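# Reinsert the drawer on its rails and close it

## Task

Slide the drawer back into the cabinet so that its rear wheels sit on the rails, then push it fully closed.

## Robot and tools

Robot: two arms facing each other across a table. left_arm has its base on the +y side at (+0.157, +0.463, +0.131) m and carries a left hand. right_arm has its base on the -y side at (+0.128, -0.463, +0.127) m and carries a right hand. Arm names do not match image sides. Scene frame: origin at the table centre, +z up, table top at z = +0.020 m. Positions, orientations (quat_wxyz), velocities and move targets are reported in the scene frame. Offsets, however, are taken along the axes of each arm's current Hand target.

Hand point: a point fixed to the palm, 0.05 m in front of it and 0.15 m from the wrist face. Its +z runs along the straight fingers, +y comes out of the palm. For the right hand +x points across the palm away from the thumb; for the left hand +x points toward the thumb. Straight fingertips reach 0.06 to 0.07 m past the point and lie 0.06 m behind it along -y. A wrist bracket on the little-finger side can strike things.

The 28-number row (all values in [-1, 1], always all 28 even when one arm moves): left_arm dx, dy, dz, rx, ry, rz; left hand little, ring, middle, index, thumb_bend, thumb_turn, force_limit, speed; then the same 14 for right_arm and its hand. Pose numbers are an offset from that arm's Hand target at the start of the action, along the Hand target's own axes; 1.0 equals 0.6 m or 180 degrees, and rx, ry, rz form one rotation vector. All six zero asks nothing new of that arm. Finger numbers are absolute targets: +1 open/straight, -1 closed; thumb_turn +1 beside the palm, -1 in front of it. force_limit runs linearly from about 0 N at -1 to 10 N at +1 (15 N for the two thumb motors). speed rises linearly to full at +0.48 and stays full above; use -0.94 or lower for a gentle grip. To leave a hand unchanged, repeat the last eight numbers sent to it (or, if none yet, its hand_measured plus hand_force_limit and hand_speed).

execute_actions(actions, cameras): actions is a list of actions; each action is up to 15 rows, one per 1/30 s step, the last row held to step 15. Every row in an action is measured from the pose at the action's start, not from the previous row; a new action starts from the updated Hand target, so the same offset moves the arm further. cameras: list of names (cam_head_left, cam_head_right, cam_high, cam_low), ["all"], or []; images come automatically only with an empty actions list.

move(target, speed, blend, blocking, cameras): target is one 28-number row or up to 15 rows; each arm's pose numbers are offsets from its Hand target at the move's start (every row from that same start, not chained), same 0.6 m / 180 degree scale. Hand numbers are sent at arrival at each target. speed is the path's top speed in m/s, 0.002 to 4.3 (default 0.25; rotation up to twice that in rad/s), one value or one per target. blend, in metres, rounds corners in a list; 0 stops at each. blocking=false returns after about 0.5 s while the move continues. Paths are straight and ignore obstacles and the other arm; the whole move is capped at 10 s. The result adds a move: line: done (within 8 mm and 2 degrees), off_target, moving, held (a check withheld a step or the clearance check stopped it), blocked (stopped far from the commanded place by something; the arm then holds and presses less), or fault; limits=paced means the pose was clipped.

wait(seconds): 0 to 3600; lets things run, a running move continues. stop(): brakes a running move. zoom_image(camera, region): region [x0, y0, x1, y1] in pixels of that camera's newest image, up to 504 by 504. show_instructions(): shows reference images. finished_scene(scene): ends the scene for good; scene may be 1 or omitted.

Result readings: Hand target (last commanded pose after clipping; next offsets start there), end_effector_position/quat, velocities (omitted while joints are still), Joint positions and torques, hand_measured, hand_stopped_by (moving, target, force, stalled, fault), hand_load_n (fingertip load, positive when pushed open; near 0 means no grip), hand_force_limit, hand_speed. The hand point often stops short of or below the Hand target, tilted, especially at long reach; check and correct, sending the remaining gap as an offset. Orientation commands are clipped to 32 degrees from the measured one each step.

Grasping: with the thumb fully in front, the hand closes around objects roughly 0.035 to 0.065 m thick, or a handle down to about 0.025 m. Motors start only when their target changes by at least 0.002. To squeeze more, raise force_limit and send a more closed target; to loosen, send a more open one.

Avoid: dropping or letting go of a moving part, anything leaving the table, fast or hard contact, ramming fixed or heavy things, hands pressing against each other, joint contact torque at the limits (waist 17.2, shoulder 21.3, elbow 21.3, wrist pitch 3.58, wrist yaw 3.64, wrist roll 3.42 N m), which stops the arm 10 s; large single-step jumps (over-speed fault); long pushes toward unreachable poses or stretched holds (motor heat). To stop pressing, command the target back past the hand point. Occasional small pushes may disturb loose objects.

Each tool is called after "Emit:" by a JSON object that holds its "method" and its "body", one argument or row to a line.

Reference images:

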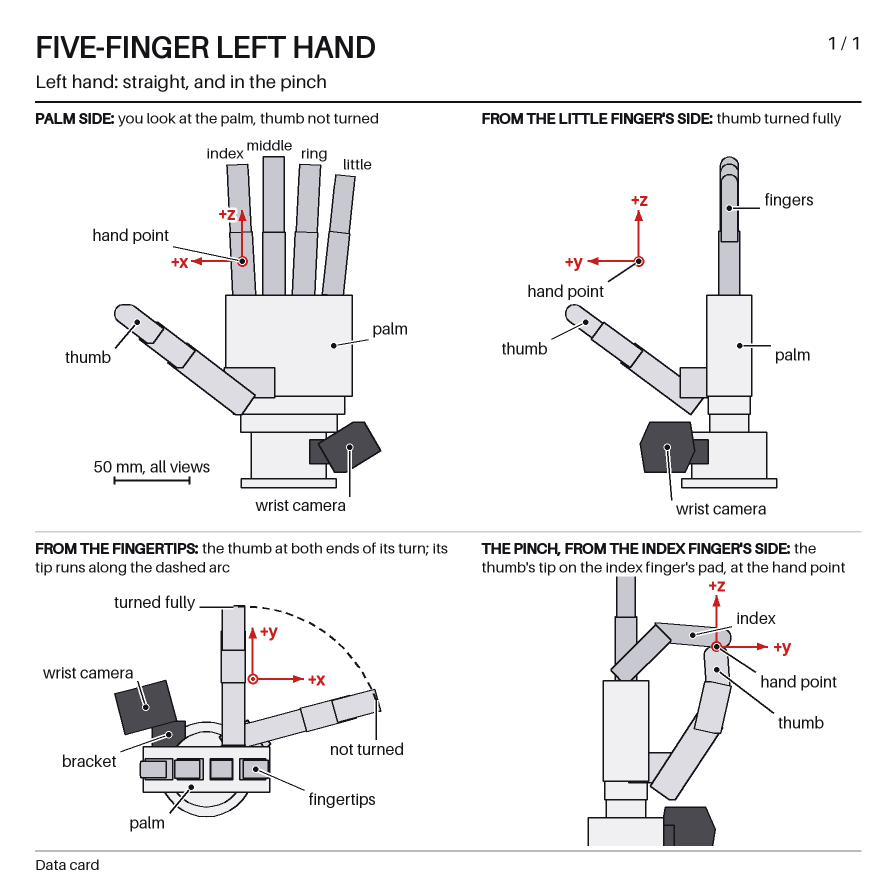

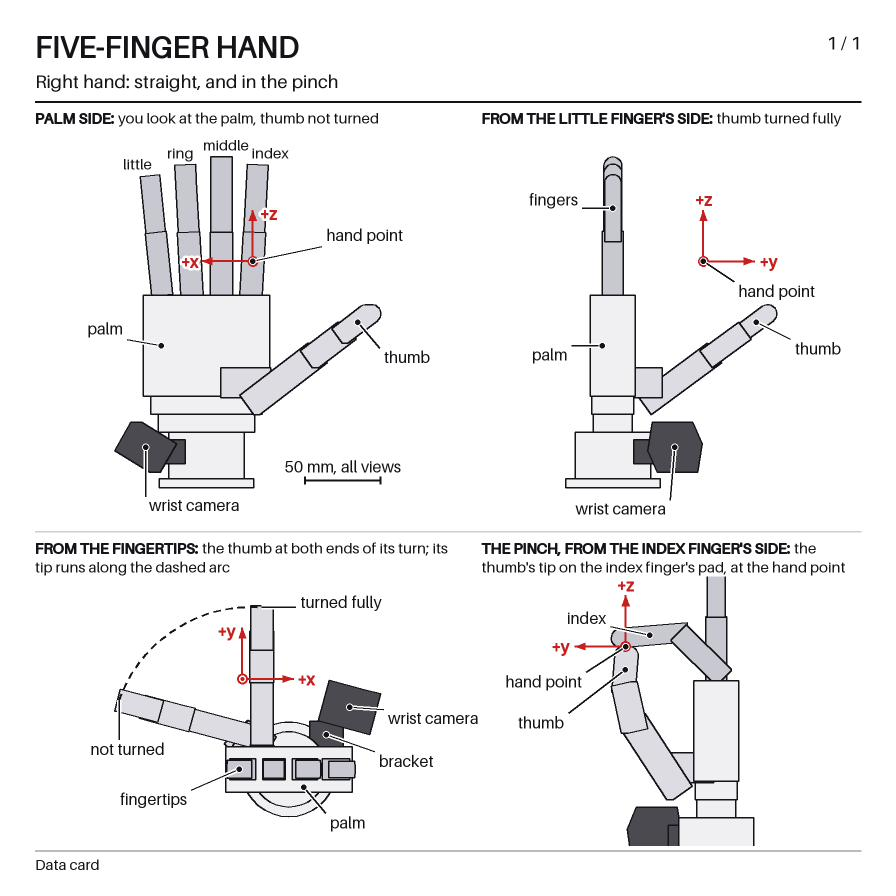

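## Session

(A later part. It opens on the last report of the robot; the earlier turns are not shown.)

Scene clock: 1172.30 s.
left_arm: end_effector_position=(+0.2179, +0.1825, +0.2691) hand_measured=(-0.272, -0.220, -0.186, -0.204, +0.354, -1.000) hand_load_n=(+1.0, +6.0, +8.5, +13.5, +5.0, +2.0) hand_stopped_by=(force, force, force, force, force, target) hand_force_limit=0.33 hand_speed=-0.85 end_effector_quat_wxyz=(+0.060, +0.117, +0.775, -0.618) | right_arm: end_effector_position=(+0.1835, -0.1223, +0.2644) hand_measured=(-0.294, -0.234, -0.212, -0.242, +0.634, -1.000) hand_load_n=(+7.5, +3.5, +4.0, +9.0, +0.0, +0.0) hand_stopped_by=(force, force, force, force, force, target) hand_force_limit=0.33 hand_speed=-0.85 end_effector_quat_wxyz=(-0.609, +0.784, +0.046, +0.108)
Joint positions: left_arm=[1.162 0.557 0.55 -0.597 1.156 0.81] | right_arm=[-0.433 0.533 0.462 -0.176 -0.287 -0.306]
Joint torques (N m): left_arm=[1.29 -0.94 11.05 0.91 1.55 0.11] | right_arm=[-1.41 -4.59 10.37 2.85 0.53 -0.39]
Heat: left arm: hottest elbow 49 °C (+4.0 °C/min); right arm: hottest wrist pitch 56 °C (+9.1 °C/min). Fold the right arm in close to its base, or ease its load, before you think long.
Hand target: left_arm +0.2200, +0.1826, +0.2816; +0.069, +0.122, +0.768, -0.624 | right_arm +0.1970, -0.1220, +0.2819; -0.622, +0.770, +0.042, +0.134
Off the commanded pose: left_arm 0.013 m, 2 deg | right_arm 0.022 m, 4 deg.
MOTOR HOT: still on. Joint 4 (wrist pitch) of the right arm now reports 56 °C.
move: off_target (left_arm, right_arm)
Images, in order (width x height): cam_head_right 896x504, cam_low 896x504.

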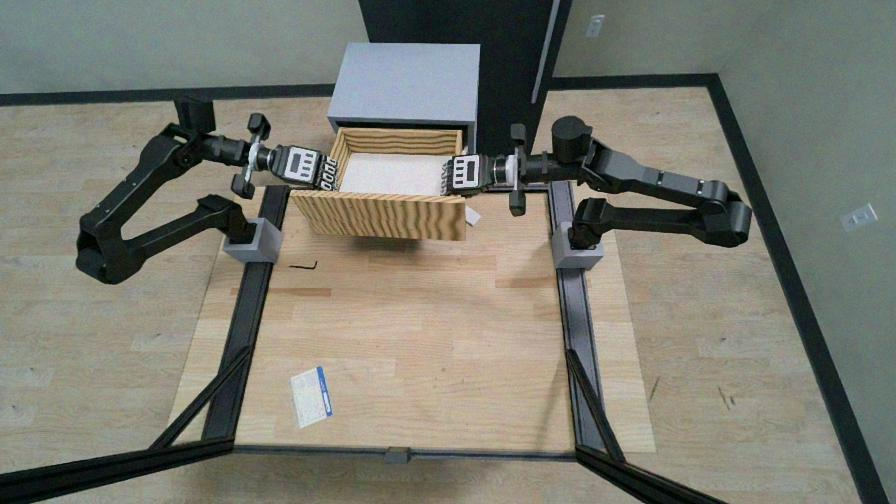

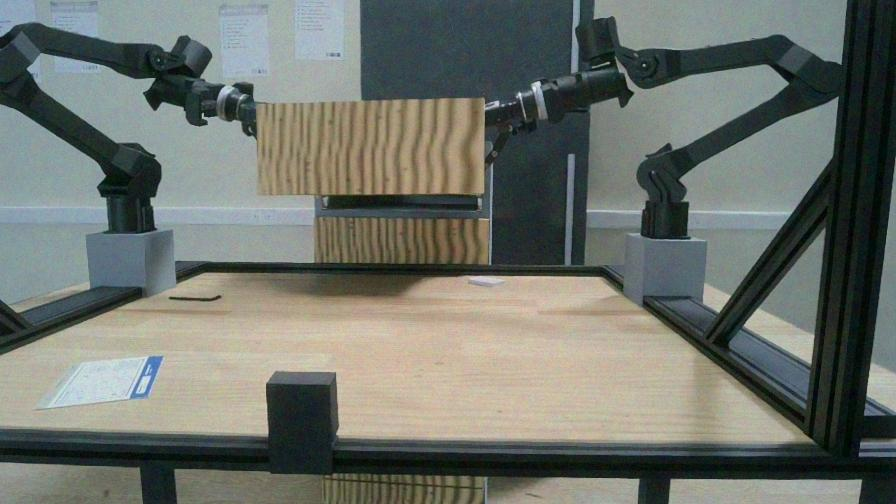

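Emit:
{"method": "move", "body": {
  "target": [-0.0483,0.0131,0.0006,0,0,0,-0.65,-0.65,-0.6,-0.6,-0.6,-1,0.33,-0.85,0.0483,0.0122,0.0048,0,0,0,-0.65,-0.65,-0.6,-0.6,-0.6,-1,0.33,-0.85],
  "speed": 0.03,
  "cameras": ["cam_low","cam_head_right"]
}}

Emit:
{"method": "zoom_image", "body": {
  "camera": "cam_low",
  "region": [300, 178, 350, 218]
}}

Emit:
{"method": "zoom_image", "body": {
  "camera": "cam_low",
  "region": [450, 178, 500, 218]
}}

Emit:
{"method": "zoom_image", "body": {
  "camera": "cam_head_right",
  "region": [320, 100, 400, 160]
}}

Emit:
{"method": "zoom_image", "body": {
  "camera": "cam_head_right",
  "region": [420, 100, 500, 160]
}}

Scene clock: 1184.50 s.
left_arm: end_effector_position=(+0.2440, +0.1812, +0.2647) hand_measured=(-0.272, -0.220, -0.186, -0.204, +0.354, -1.000) hand_load_n=(+0.5, +5.5, +8.5, +13.5, +5.5, +2.0) hand_stopped_by=(force, force, force, force, force, target) hand_force_limit=0.33 hand_speed=-0.85 end_effector_quat_wxyz=(+0.054, +0.114, +0.777, -0.617) | right_arm: end_effector_position=(+0.2102, -0.1250, +0.2606) hand_measured=(-0.294, -0.234, -0.212, -0.242, +0.634, -1.000) hand_load_n=(+6.5, +3.0, +4.0, +9.5, +0.0, +0.0) hand_stopped_by=(force, force, force, force, force, target) hand_force_limit=0.33 hand_speed=-0.85 end_effector_quat_wxyz=(-0.610, +0.785, +0.042, +0.102)
Joint positions: left_arm=[1.236 0.73 0.59 -0.597 1.216 0.937] | right_arm=[-0.665 0.605 0.462 -0.131 -0.514 -0.356]
Joint torques (N m): left_arm=[1.62 -1.69 12.25 0.9 1.81 0.12] | right_arm=[-2.11 -3.72 11.85 2.89 0.21 -0.47]
Heat: left arm: hottest elbow 52 °C (+7.1 °C/min); right arm: hottest wrist pitch 60 °C (+12.1 °C/min). Fold the left arm in close to its base, or ease its load, before you think long. Fold the right arm in close to its base, or ease its load, before you think long.
Hand target: left_arm +0.2501, +0.1808, +0.2817; +0.069, +0.122, +0.768, -0.624 | right_arm +0.2269, -0.1238, +0.2820; -0.623, +0.770, +0.042, +0.134
Off the commanded pose: left_arm 0.018 m, 2 deg | right_arm 0.027 m, 4 deg.
MOTOR HOT: joint 3 (elbow) of the left arm now reports 52 °C; the controller stops that arm at 95 °C. To cool a motor, set the load down, stop pushing, or move to a pose that needs little force.
MOTOR HOT: still on. Joint 4 (wrist pitch) of the right arm now reports 60 °C.
move: off_target (left_arm, right_arm)
Images, in order (width x height): cam_head_right 896x504, cam_low 896x504.

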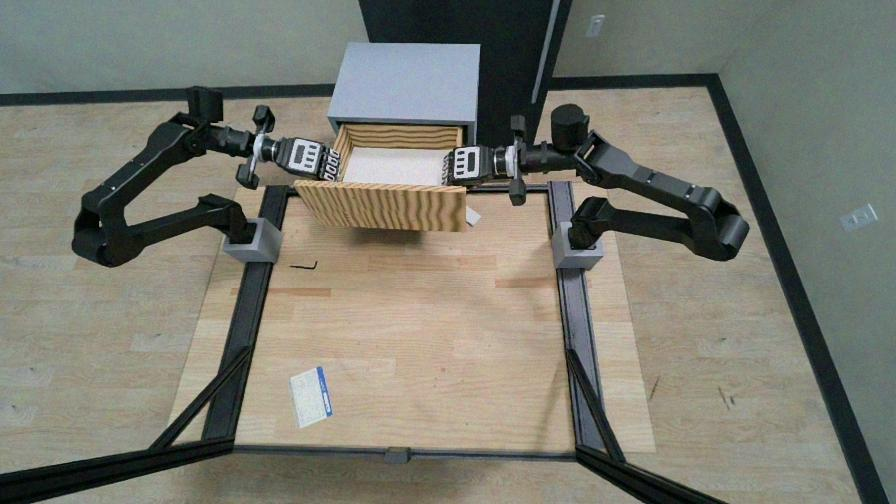

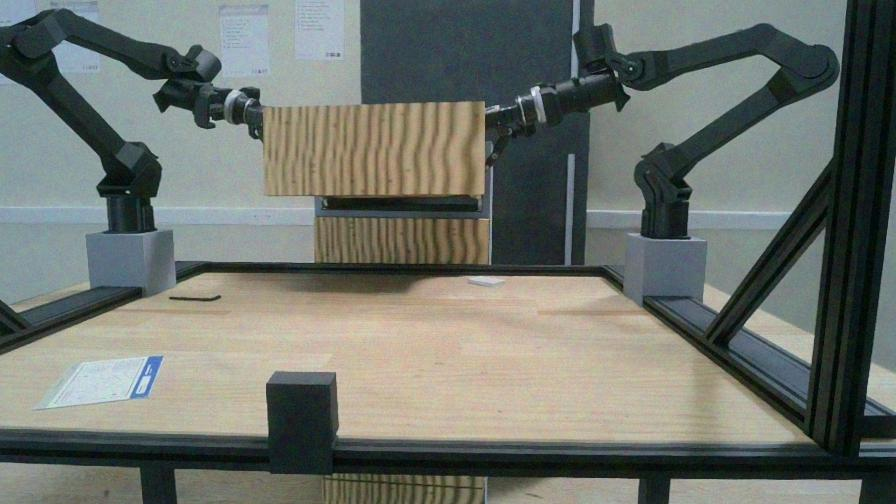

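Scaled by 10.080 from the camera's image (finer frame: 1280x720).

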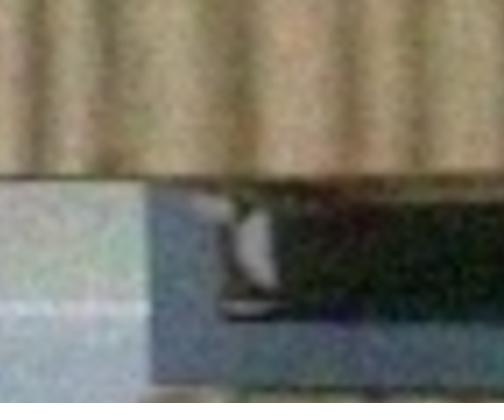

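Scaled by 10.080 from the camera's image (finer frame: 1280x720).

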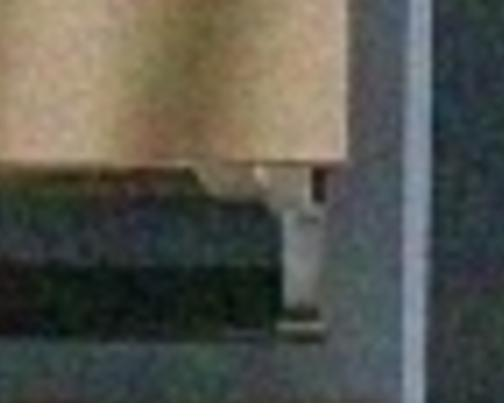

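Scaled by 6.300 from the camera's image (finer frame: 1280x720).

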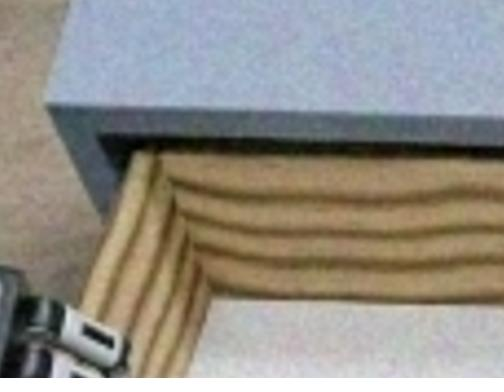

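Scaled by 6.300 from the camera's image (finer frame: 1280x720).

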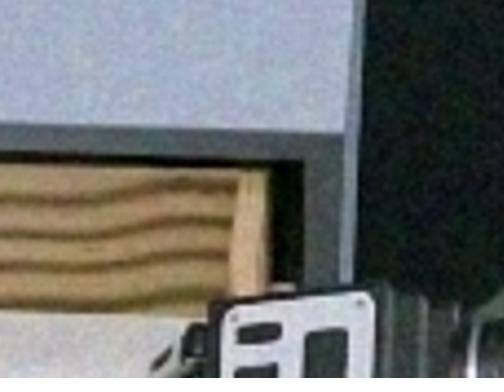

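Emit:
{"method": "move", "body": {
  "target": [-0.0024,-0.0083,0.0007,0,0,0,-0.65,-0.65,-0.6,-0.6,-0.6,-1,0.33,-0.85,0.0024,-0.0073,-0.0040,0,0,0,-0.65,-0.65,-0.6,-0.6,-0.6,-1,0.33,-0.85],
  "speed": 0.03,
  "cameras": ["cam_low","cam_head_right"]
}}

Emit:
{"method": "zoom_image", "body": {
  "camera": "cam_low",
  "region": [305, 184, 345, 214]
}}

Emit:
{"method": "zoom_image", "body": {
  "camera": "cam_low",
  "region": [455, 184, 495, 214]
}}

Emit:
{"method": "zoom_image", "body": {
  "camera": "cam_head_right",
  "region": [320, 100, 480, 160]
}}

Scene clock: 1198.70 s.
left_arm: end_effector_position=(+0.2448, +0.1803, +0.2696) hand_measured=(-0.272, -0.220, -0.186, -0.204, +0.354, -1.000) hand_load_n=(+1.0, +5.5, +8.5, +13.5, +5.5, +2.5) hand_stopped_by=(force, force, force, force, force, target) hand_force_limit=0.33 hand_speed=-0.85 end_effector_quat_wxyz=(+0.055, +0.115, +0.776, -0.618) | right_arm: end_effector_position=(+0.2114, -0.1254, +0.2613) hand_measured=(-0.294, -0.234, -0.212, -0.242, +0.634, -1.000) hand_load_n=(+6.0, +3.0, +4.0, +8.5, +0.0, +0.0) hand_stopped_by=(force, force, force, force, force, target) hand_force_limit=0.33 hand_speed=-0.85 end_effector_quat_wxyz=(-0.610, +0.785, +0.041, +0.103)
Joint positions: left_arm=[1.234 0.732 0.604 -0.597 1.216 0.928] | right_arm=[-0.672 0.605 0.464 -0.133 -0.519 -0.358]
Joint torques (N m): left_arm=[0.97 -1.79 12.47 1.09 1.51 -0.16] | right_arm=[-2 -3.82 13.77 1.75 0.18 -0.44]
Heat: left arm: hottest elbow 57 °C (+10.1 °C/min); right arm: hottest wrist pitch 63 °C (+14.1 °C/min). Fold the left arm in close to its base, or ease its load, before you think long. Fold the right arm in close to its base, or ease its load, before you think long.
Hand target: left_arm +0.2501, +0.1793, +0.2866; +0.069, +0.122, +0.769, -0.624 | right_arm +0.2269, -0.1253, +0.2868; -0.622, +0.770, +0.042, +0.134
Off the commanded pose: left_arm 0.018 m, 2 deg | right_arm 0.030 m, 4 deg.
MOTOR HOT: still on. Joint 3 (elbow) of the left arm now reports 57 °C.
MOTOR HOT: still on. Joint 4 (wrist pitch) of the right arm now reports 63 °C.
move: off_target (left_arm, right_arm)
Images, in order (width x height): cam_head_right 896x504, cam_low 896x504.

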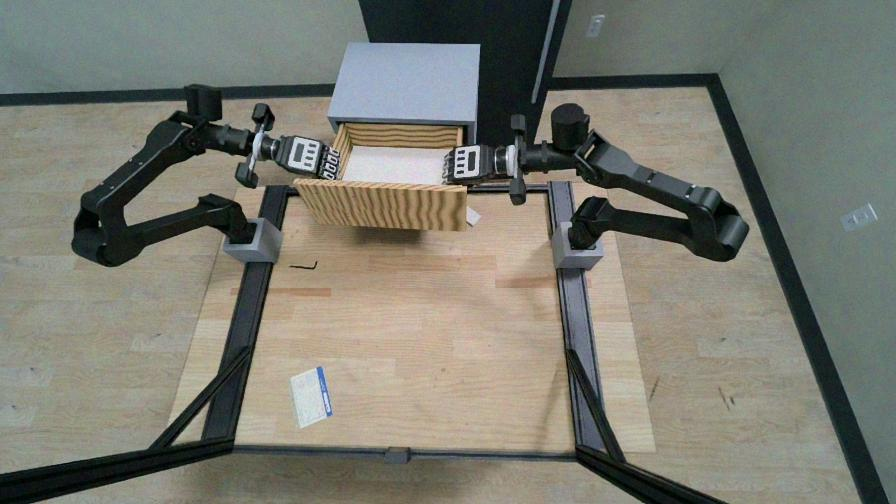

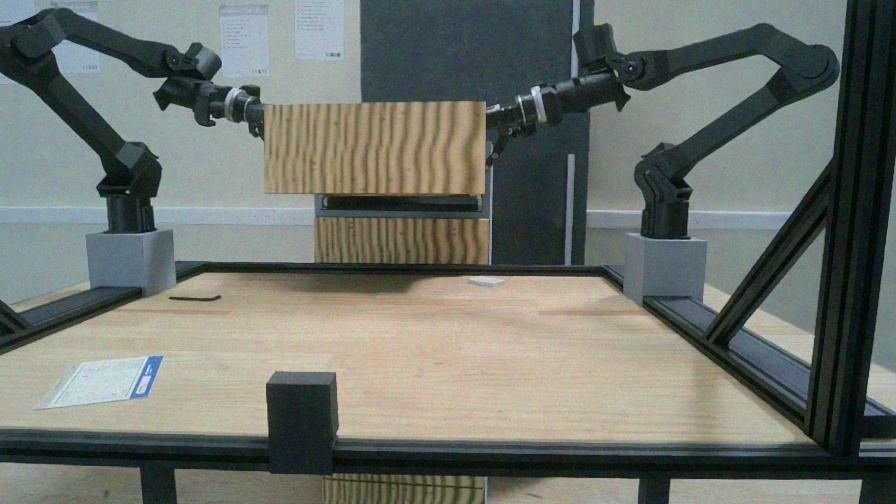

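Scaled by 12.600 from the camera's image (finer frame: 1280x720).

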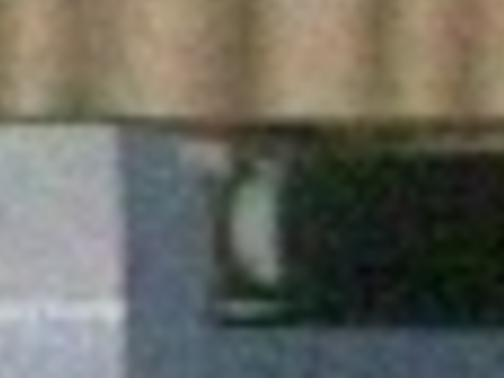

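Scaled by 12.600 from the camera's image (finer frame: 1280x720).

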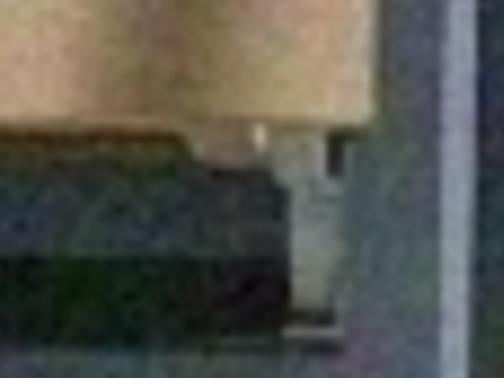

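Scaled by 3.150 from the camera's image (finer frame: 1280x720).

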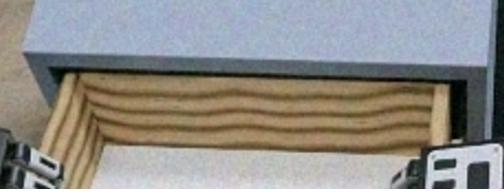

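Emit:
{"method": "move", "body": {
  "target": [-0.0248,0.0042,-0.0002,0,0,0,-0.65,-0.65,-0.6,-0.6,-0.6,-1,0.33,-0.85,0.0263,-0.0018,0.0008,0,0,0,-0.65,-0.65,-0.6,-0.6,-0.6,-1,0.33,-0.85],
  "speed": 0.03,
  "cameras": ["cam_low","cam_head_right"]
}}

Emit:
{"method": "zoom_image", "body": {
  "camera": "cam_low",
  "region": [305, 184, 345, 214]
}}

Emit:
{"method": "zoom_image", "body": {
  "camera": "cam_low",
  "region": [455, 184, 495, 214]
}}

Emit:
{"method": "zoom_image", "body": {
  "camera": "cam_head_right",
  "region": [320, 100, 480, 200]
}}

Scene clock: 1205.33 s.
left_arm: end_effector_position=(+0.2584, +0.1788, +0.2704) hand_measured=(-0.272, -0.220, -0.186, -0.204, +0.354, -1.000) hand_load_n=(+0.5, +5.5, +8.5, +13.5, +5.5, +2.0) hand_stopped_by=(force, force, force, force, force, target) hand_force_limit=0.33 hand_speed=-0.85 end_effector_quat_wxyz=(+0.052, +0.111, +0.778, -0.616) | right_arm: end_effector_position=(+0.2247, -0.1273, +0.2646) hand_measured=(-0.294, -0.234, -0.212, -0.242, +0.634, -1.000) hand_load_n=(+6.0, +2.5, +4.0, +9.0, +0.0, +0.0) hand_stopped_by=(force, force, force, force, force, target) hand_force_limit=0.33 hand_speed=-0.85 end_effector_quat_wxyz=(-0.609, +0.786, +0.039, +0.099)
Joint positions: left_arm=[1.252 0.814 0.641 -0.597 1.225 0.965] | right_arm=[-0.769 0.658 0.495 -0.135 -0.614 -0.385]
Joint torques (N m): left_arm=[1.69 -2.23 12.34 0.86 1.99 0.13] | right_arm=[-2.13 -3.8 13.82 2.23 0.08 -0.43]
Heat: left arm: hottest elbow 55 °C (+8.1 °C/min); right arm: hottest wrist pitch 61 °C (+11.1 °C/min). Fold the left arm in close to its base, or ease its load, before you think long. Fold the right arm in close to its base, or ease its load, before you think long.
Hand target: left_arm +0.2651, +0.1784, +0.2881; +0.069, +0.122, +0.769, -0.624 | right_arm +0.2419, -0.1262, +0.2918; -0.622, +0.770, +0.042, +0.134
Off the commanded pose: left_arm 0.019 m, 3 deg | right_arm 0.032 m, 5 deg.
MOTOR HOT: still on. Joint 3 (elbow) of the left arm now reports 55 °C.
MOTOR HOT: still on. Joint 4 (wrist pitch) of the right arm now reports 61 °C.
move: off_target (left_arm, right_arm)
Images, in order (width x height): cam_head_right 896x504, cam_low 896x504.

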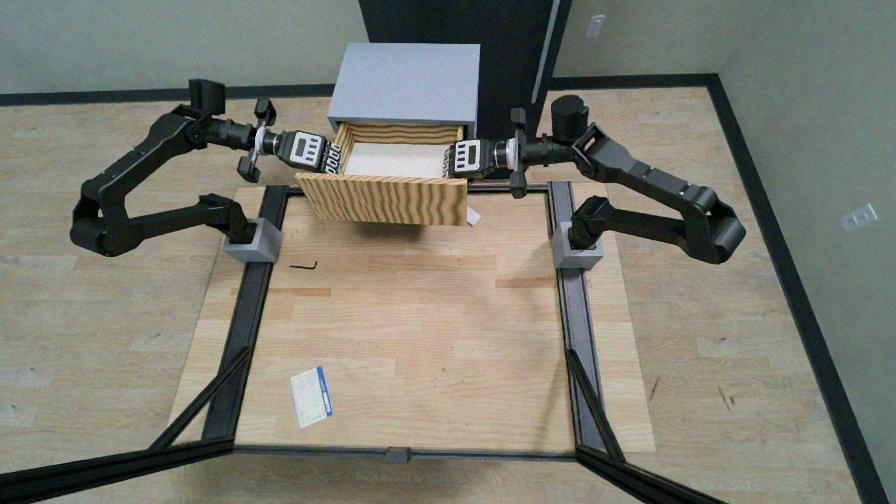

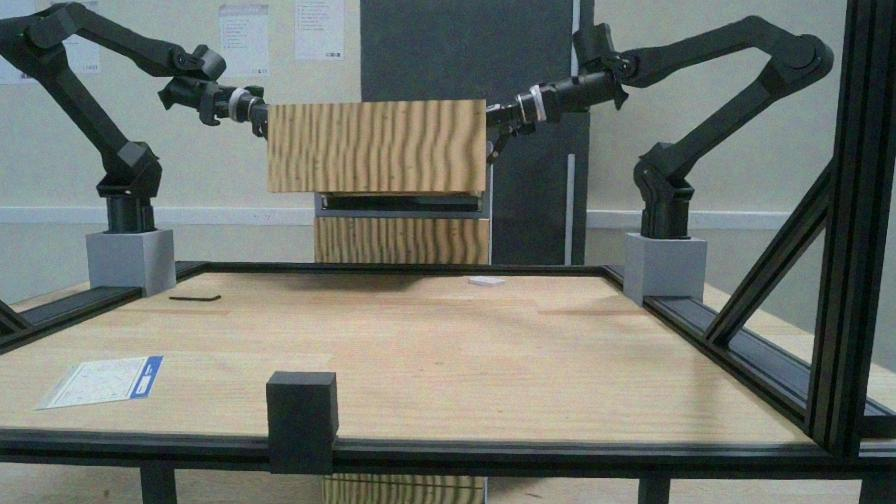

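Scaled by 12.600 from the camera's image (finer frame: 1280x720).

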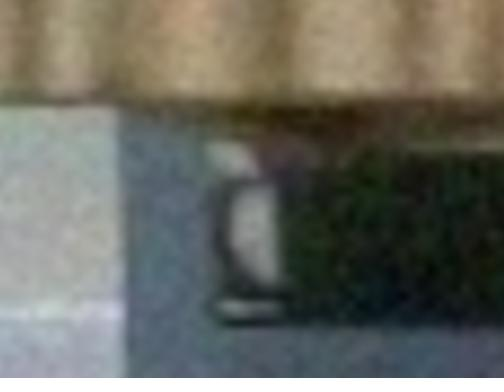

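Scaled by 12.600 from the camera's image (finer frame: 1280x720).

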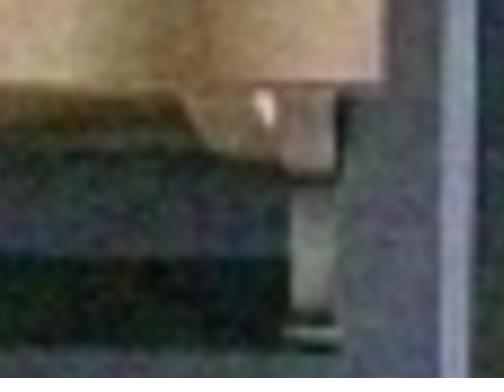

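Scaled by 3.150 from the camera's image (finer frame: 1280x720).

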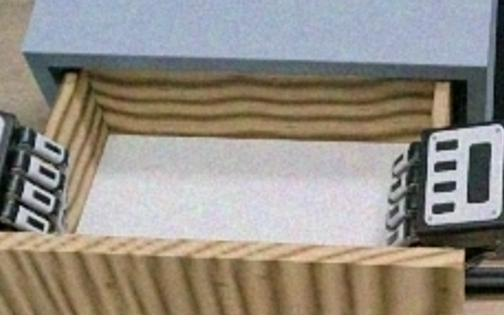

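Emit:
{"method": "move", "body": {
  "target": [-0.0492,0.0100,-0.0008,0,0,0,-0.65,-0.65,-0.6,-0.6,-0.6,-1,0.33,-0.85,0.0490,0.0088,0.0048,0,0,0,-0.65,-0.65,-0.6,-0.6,-0.6,-1,0.33,-0.85],
  "speed": 0.03,
  "cameras": ["cam_low","cam_head_right"]
}}

Emit:
{"method": "zoom_image", "body": {
  "camera": "cam_low",
  "region": [305, 184, 345, 214]
}}

Emit:
{"method": "zoom_image", "body": {
  "camera": "cam_low",
  "region": [455, 184, 495, 214]
}}

Emit:
{"method": "zoom_image", "body": {
  "camera": "cam_head_right",
  "region": [320, 100, 480, 200]
}}

Scene clock: 1213.33 s.
left_arm: end_effector_position=(+0.2864, +0.1772, +0.2718) hand_measured=(-0.272, -0.220, -0.186, -0.204, +0.354, -1.000) hand_load_n=(+0.5, +5.0, +8.0, +13.0, +6.5, +2.5) hand_stopped_by=(force, force, force, force, force, target) hand_force_limit=0.33 hand_speed=-0.85 end_effector_quat_wxyz=(+0.050, +0.111, +0.779, -0.615) | right_arm: end_effector_position=(+0.2521, -0.1293, +0.2664) hand_measured=(-0.294, -0.234, -0.212, -0.242, +0.634, -1.000) hand_load_n=(+5.0, +1.5, +3.5, +8.5, +0.0, +0.0) hand_stopped_by=(force, force, force, force, force, target) hand_force_limit=0.33 hand_speed=-0.85 end_effector_quat_wxyz=(-0.609, +0.787, +0.034, +0.095)
Joint positions: left_arm=[1.293 0.972 0.722 -0.618 1.253 1.065] | right_arm=[-0.922 0.772 0.536 -0.102 -0.76 -0.435]
Joint torques (N m): left_arm=[1.93 -3.21 12.17 0.79 2.22 0.16] | right_arm=[-2.32 -4.1 13.52 2.97 -0.09 -0.38]
Heat: left arm: hottest elbow 56 °C (+9.1 °C/min); right arm: hottest wrist pitch 62 °C (+12.1 °C/min). Fold the left arm in close to its base, or ease its load, before you think long. Fold the right arm in close to its base, or ease its load, before you think long.
Hand target: left_arm +0.2951, +0.1770, +0.2902; +0.069, +0.122, +0.769, -0.624 | right_arm +0.2717, -0.1276, +0.2940; -0.622, +0.770, +0.042, +0.134
Off the commanded pose: left_arm 0.020 m, 3 deg | right_arm 0.034 m, 5 deg.
MOTOR HOT: still on. Joint 3 (elbow) of the left arm now reports 56 °C.
MOTOR HOT: still on. Joint 4 (wrist pitch) of the right arm now reports 62 °C.
move: off_target (left_arm, right_arm)
Images, in order (width x height): cam_head_right 896x504, cam_low 896x504.

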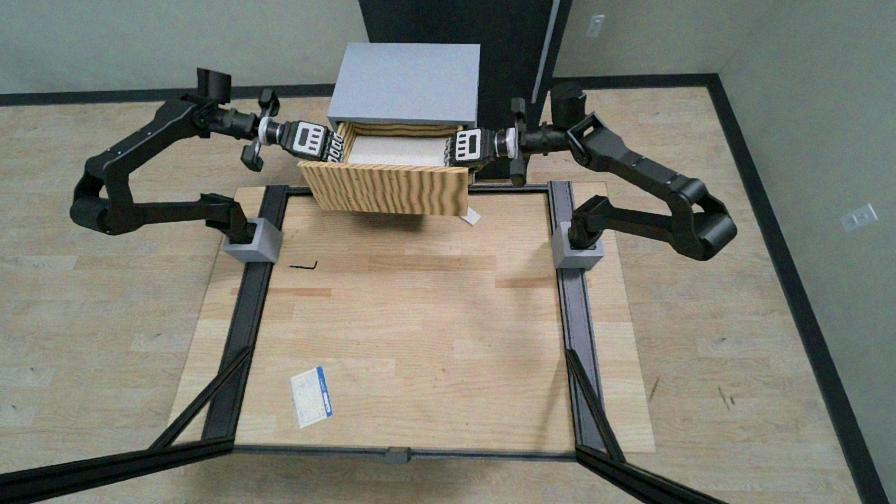

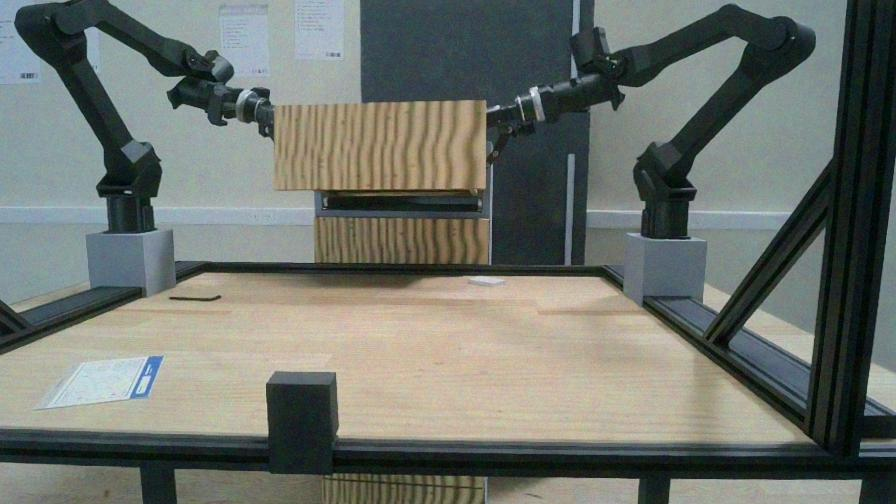

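Scaled by 12.600 from the camera's image (finer frame: 1280x720).

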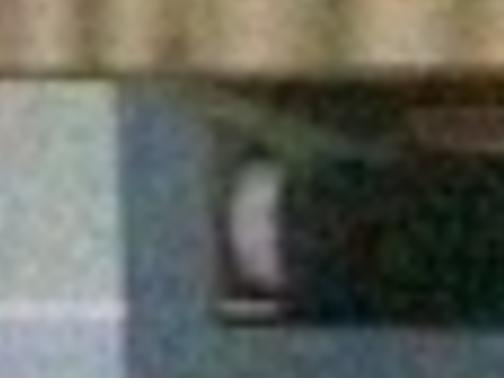

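Scaled by 12.600 from the camera's image (finer frame: 1280x720).

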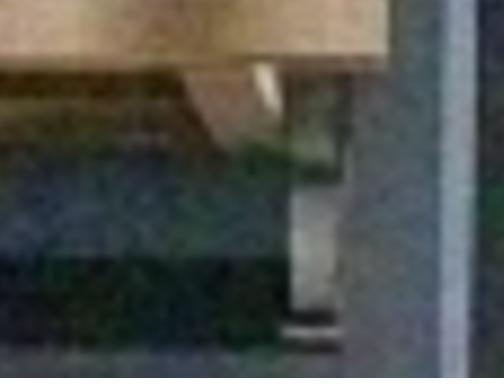

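Scaled by 3.150 from the camera's image (finer frame: 1280x720).

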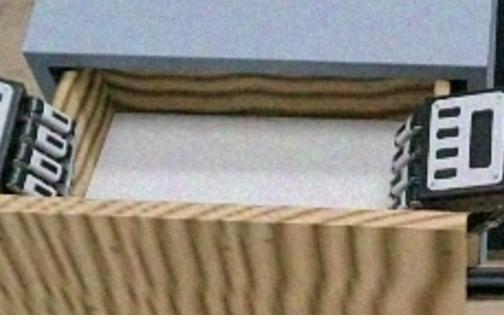

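Emit:
{"method": "move", "body": {
  "target": [-0.0425,0.0087,-0.0007,0,0,0,-0.65,-0.65,-0.6,-0.6,-0.6,-1,0.33,-0.85,0.0425,0.0076,0.0042,0,0,0,-0.65,-0.65,-0.6,-0.6,-0.6,-1,0.33,-0.85],
  "speed": 0.03,
  "cameras": ["all"]
}}

Emit:
{"method": "zoom_image", "body": {
  "camera": "cam_low",
  "region": [305, 184, 345, 214]
}}

Emit:
{"method": "zoom_image", "body": {
  "camera": "cam_low",
  "region": [455, 184, 495, 214]
}}

Emit:
{"method": "zoom_image", "body": {
  "camera": "cam_head_right",
  "region": [320, 100, 480, 200]
}}

Scene clock: 1220.63 s.
left_arm: end_effector_position=(+0.3120, +0.1759, +0.2732) hand_measured=(-0.272, -0.220, -0.186, -0.204, +0.354, -1.000) hand_load_n=(+0.0, +4.0, +7.0, +11.5, +8.0, +2.5) hand_stopped_by=(force, force, force, force, force, target) hand_force_limit=0.33 hand_speed=-0.85 end_effector_quat_wxyz=(+0.050, +0.111, +0.780, -0.614) | right_arm: end_effector_position=(+0.2775, -0.1301, +0.2676) hand_measured=(-0.294, -0.234, -0.212, -0.242, +0.634, -1.000) hand_load_n=(+5.0, +1.5, +3.0, +7.5, +0.0, +0.0) hand_stopped_by=(force, force, force, force, force, target) hand_force_limit=0.33 hand_speed=-0.85 end_effector_quat_wxyz=(-0.609, +0.787, +0.030, +0.094)
Joint positions: left_arm=[1.32 1.1 0.802 -0.64 1.267 1.138] | right_arm=[-1.018 0.88 0.58 -0.072 -0.847 -0.474]
Joint torques (N m): left_arm=[2.02 -4.08 12 0.72 2.46 0.18] | right_arm=[-2.5 -4.58 13.56 3.09 -0.21 -0.36]
Heat: left arm: hottest elbow 55 °C (+7.0 °C/min); right arm: hottest wrist pitch 64 °C (+12.1 °C/min). Fold the left arm in close to its base, or ease its load, before you think long. Fold the right arm in close to its base, or ease its load, before you think long.
Hand target: left_arm +0.3211, +0.1758, +0.2921; +0.069, +0.122, +0.768, -0.624 | right_arm +0.2977, -0.1288, +0.2958; -0.622, +0.770, +0.042, +0.134
Off the commanded pose: left_arm 0.021 m, 3 deg | right_arm 0.035 m, 5 deg.
MOTOR HOT: still on. Joint 3 (elbow) of the left arm now reports 55 °C.
MOTOR HOT: still on. Joint 4 (wrist pitch) of the right arm now reports 64 °C.
move: off_target (left_arm, right_arm)

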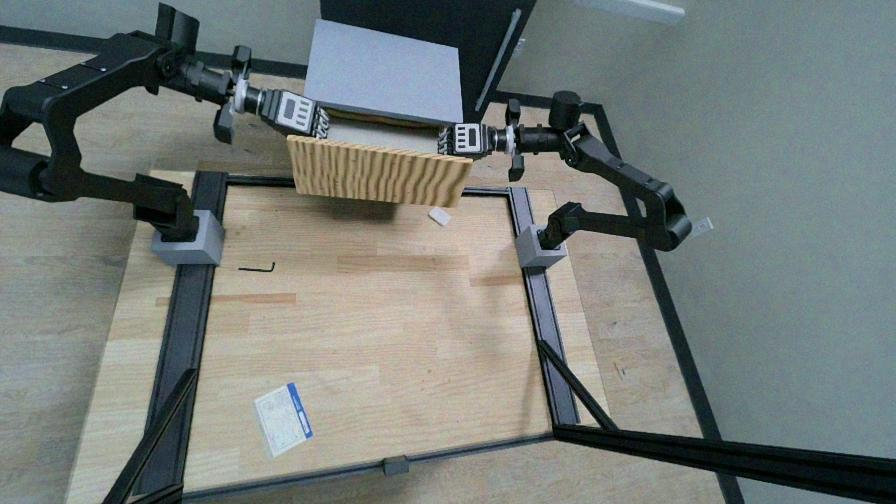

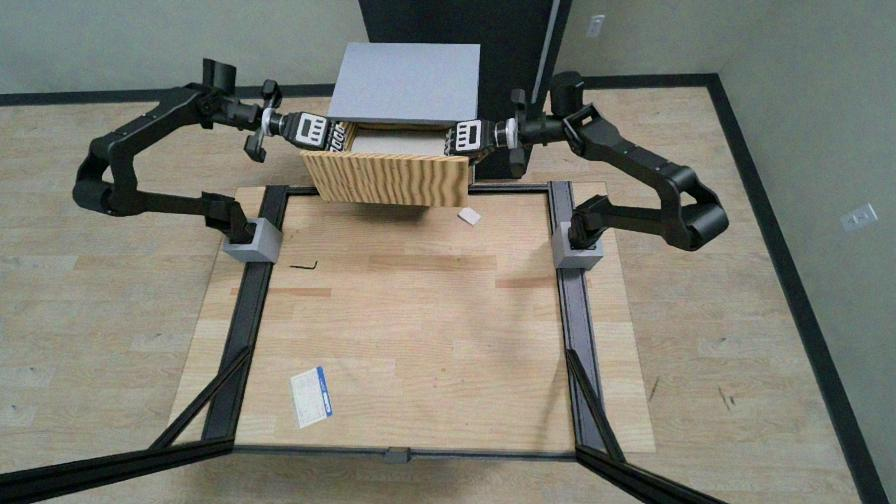

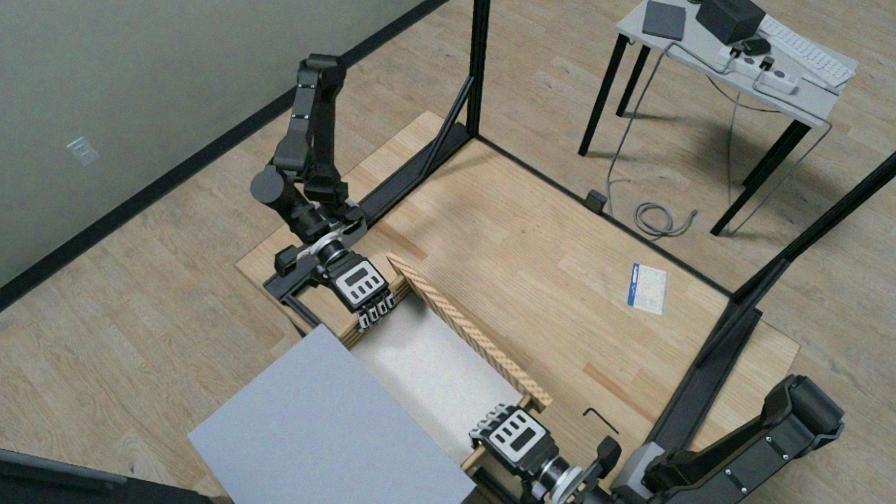

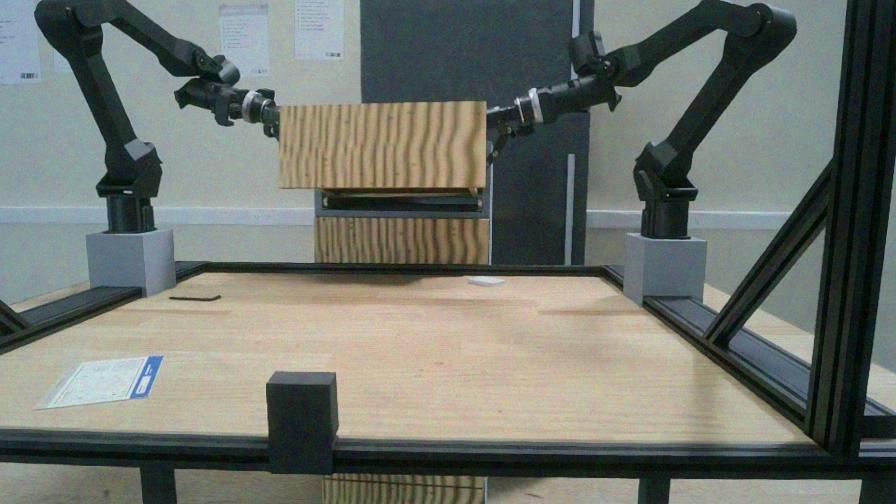

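Scaled by 12.600 from the camera's image (finer frame: 1280x720).

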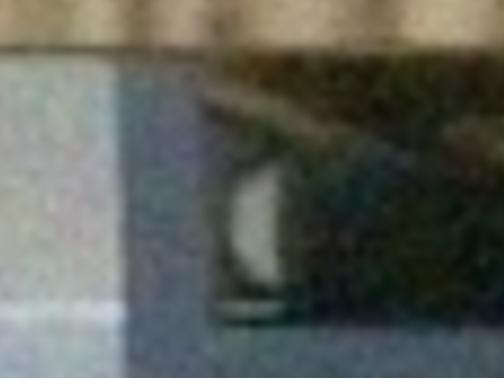

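Scaled by 12.600 from the camera's image (finer frame: 1280x720).

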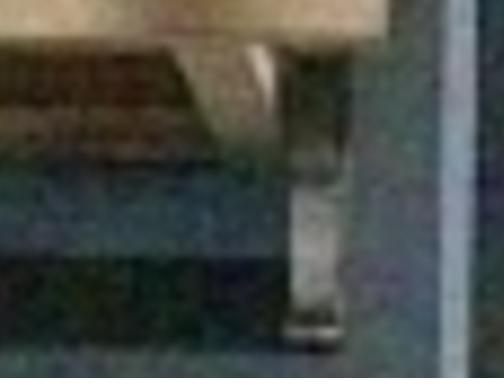

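Scaled by 3.150 from the camera's image (finer frame: 1280x720).

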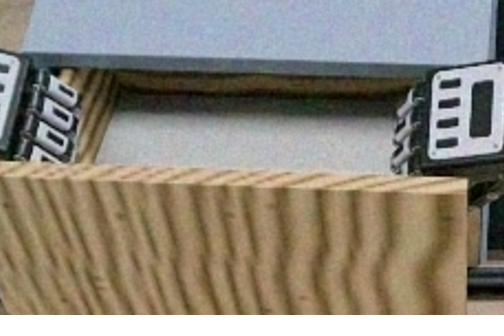

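Emit:
{"method": "move", "body": {
  "target": [0.0065,0.0236,0.0053,0,0,0,-0.65,-0.65,-0.6,-0.6,-0.6,-1,0.33,-0.85,-0.0065,0.0237,0.0047,0,0,0,-0.65,-0.65,-0.6,-0.6,-0.6,-1,0.33,-0.85],
  "speed": 0.03,
  "cameras": ["cam_low","cam_head_right"]
}}

Emit:
{"method": "zoom_image", "body": {
  "camera": "cam_low",
  "region": [270, 90, 390, 220]
}}

Emit:
{"method": "zoom_image", "body": {
  "camera": "cam_low",
  "region": [390, 90, 510, 220]
}}

Scene clock: 1230.50 s.
left_arm: end_effector_position=(+0.3052, +0.1765, +0.2610) hand_measured=(-0.272, -0.220, -0.186, -0.204, +0.356, -1.000) hand_load_n=(+5.5, +4.5, +3.0, +6.0, +15.5, +5.0) hand_stopped_by=(force, force, force, force, force, target) hand_force_limit=0.33 hand_speed=-0.85 end_effector_quat_wxyz=(+0.035, +0.104, +0.782, -0.613) | right_arm: end_effector_position=(+0.2973, -0.1291, +0.2817) hand_measured=(-0.296, -0.234, -0.214, -0.244, +0.634, -1.000) hand_load_n=(+0.0, +0.0, +0.0, +0.0, +0.0, +0.0) hand_stopped_by=(force, force, force, force, force, target) hand_force_limit=0.33 hand_speed=-0.85 end_effector_quat_wxyz=(-0.621, +0.772, +0.037, +0.131)
Joint positions: left_arm=[1.316 1.11 0.767 -0.635 1.27 1.146] | right_arm=[-1.047 0.881 0.575 0.01 -0.844 -0.479]
Joint torques (N m): left_arm=[2.53 -4.71 9.91 3.35 2.45 0.33] | right_arm=[-0.11 -3.24 7.43 2.34 -0.27 -0.17]
Heat: left arm: hottest elbow 56 °C (+7.1 °C/min); right arm: hottest wrist pitch 73 °C (+18.2 °C/min). Heating fast: the right arm's wrist pitch motor: a push or a pull is the cause, and it goes on while you think. Ease it with your next call, before anything else. Fold the left arm in close to its base, or ease its load, before you think long.
Hand target: left_arm +0.3210, +0.1757, +0.2771; +0.069, +0.123, +0.768, -0.624 | right_arm +0.2977, -0.1288, +0.2807; -0.622, +0.770, +0.042, +0.134
Off the commanded pose: left_arm 0.023 m, 5 deg | right_arm 0.001 m, 1 deg.
MOTOR HOT: still on. Joint 3 (elbow) of the left arm now reports 56 °C.
MOTOR HOT: still on. Joint 4 (wrist pitch) of the right arm now reports 73 °C.
move: off_target (left_arm)
Images, in order (width x height): cam_head_right 896x504, cam_low 896x504.

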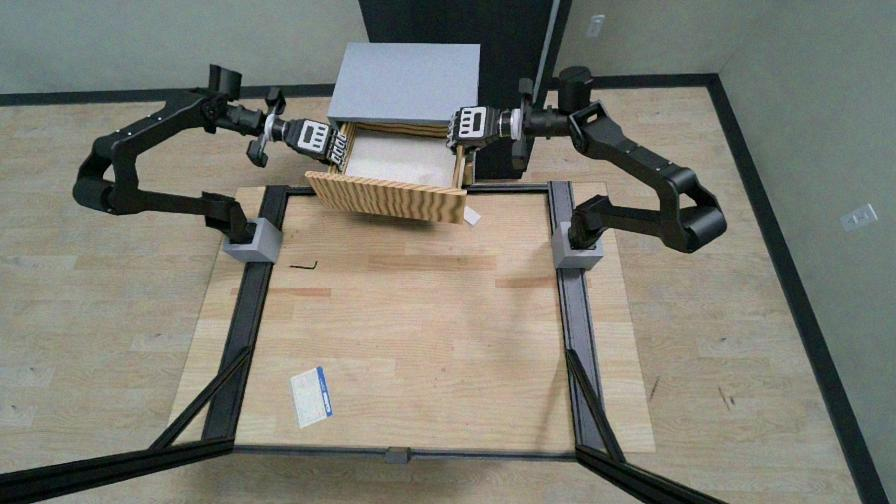

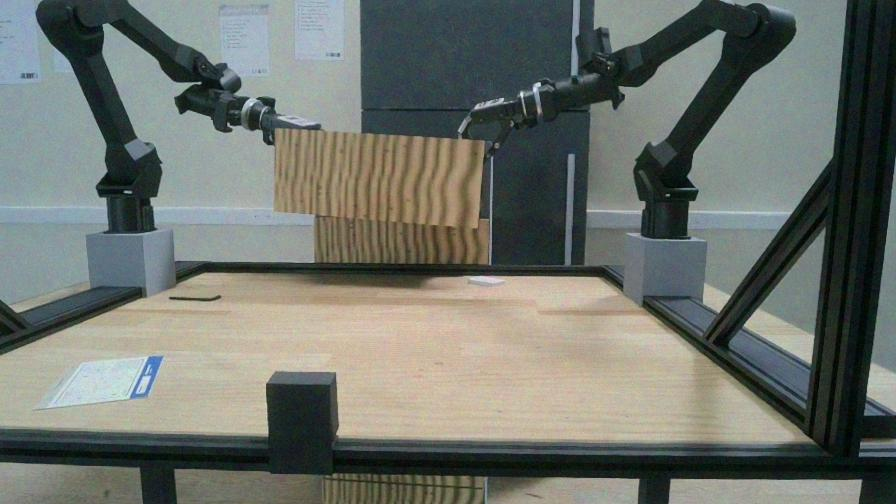

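Scaled by 3.877 from the camera's image (finer frame: 1280x720).

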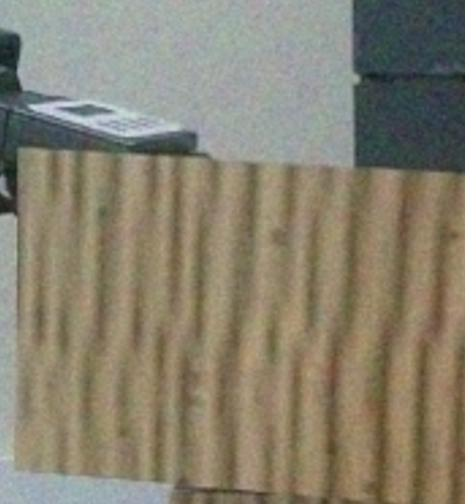

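Scaled by 3.877 from the camera's image (finer frame: 1280x720).

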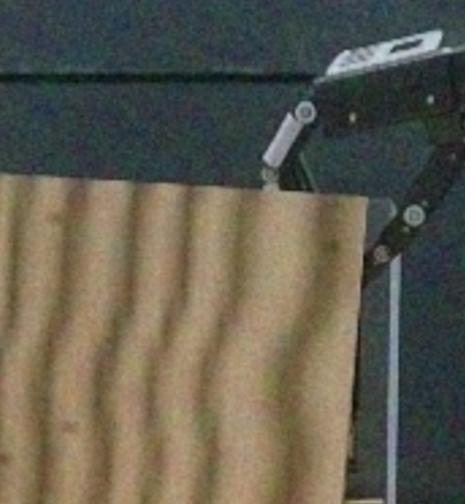

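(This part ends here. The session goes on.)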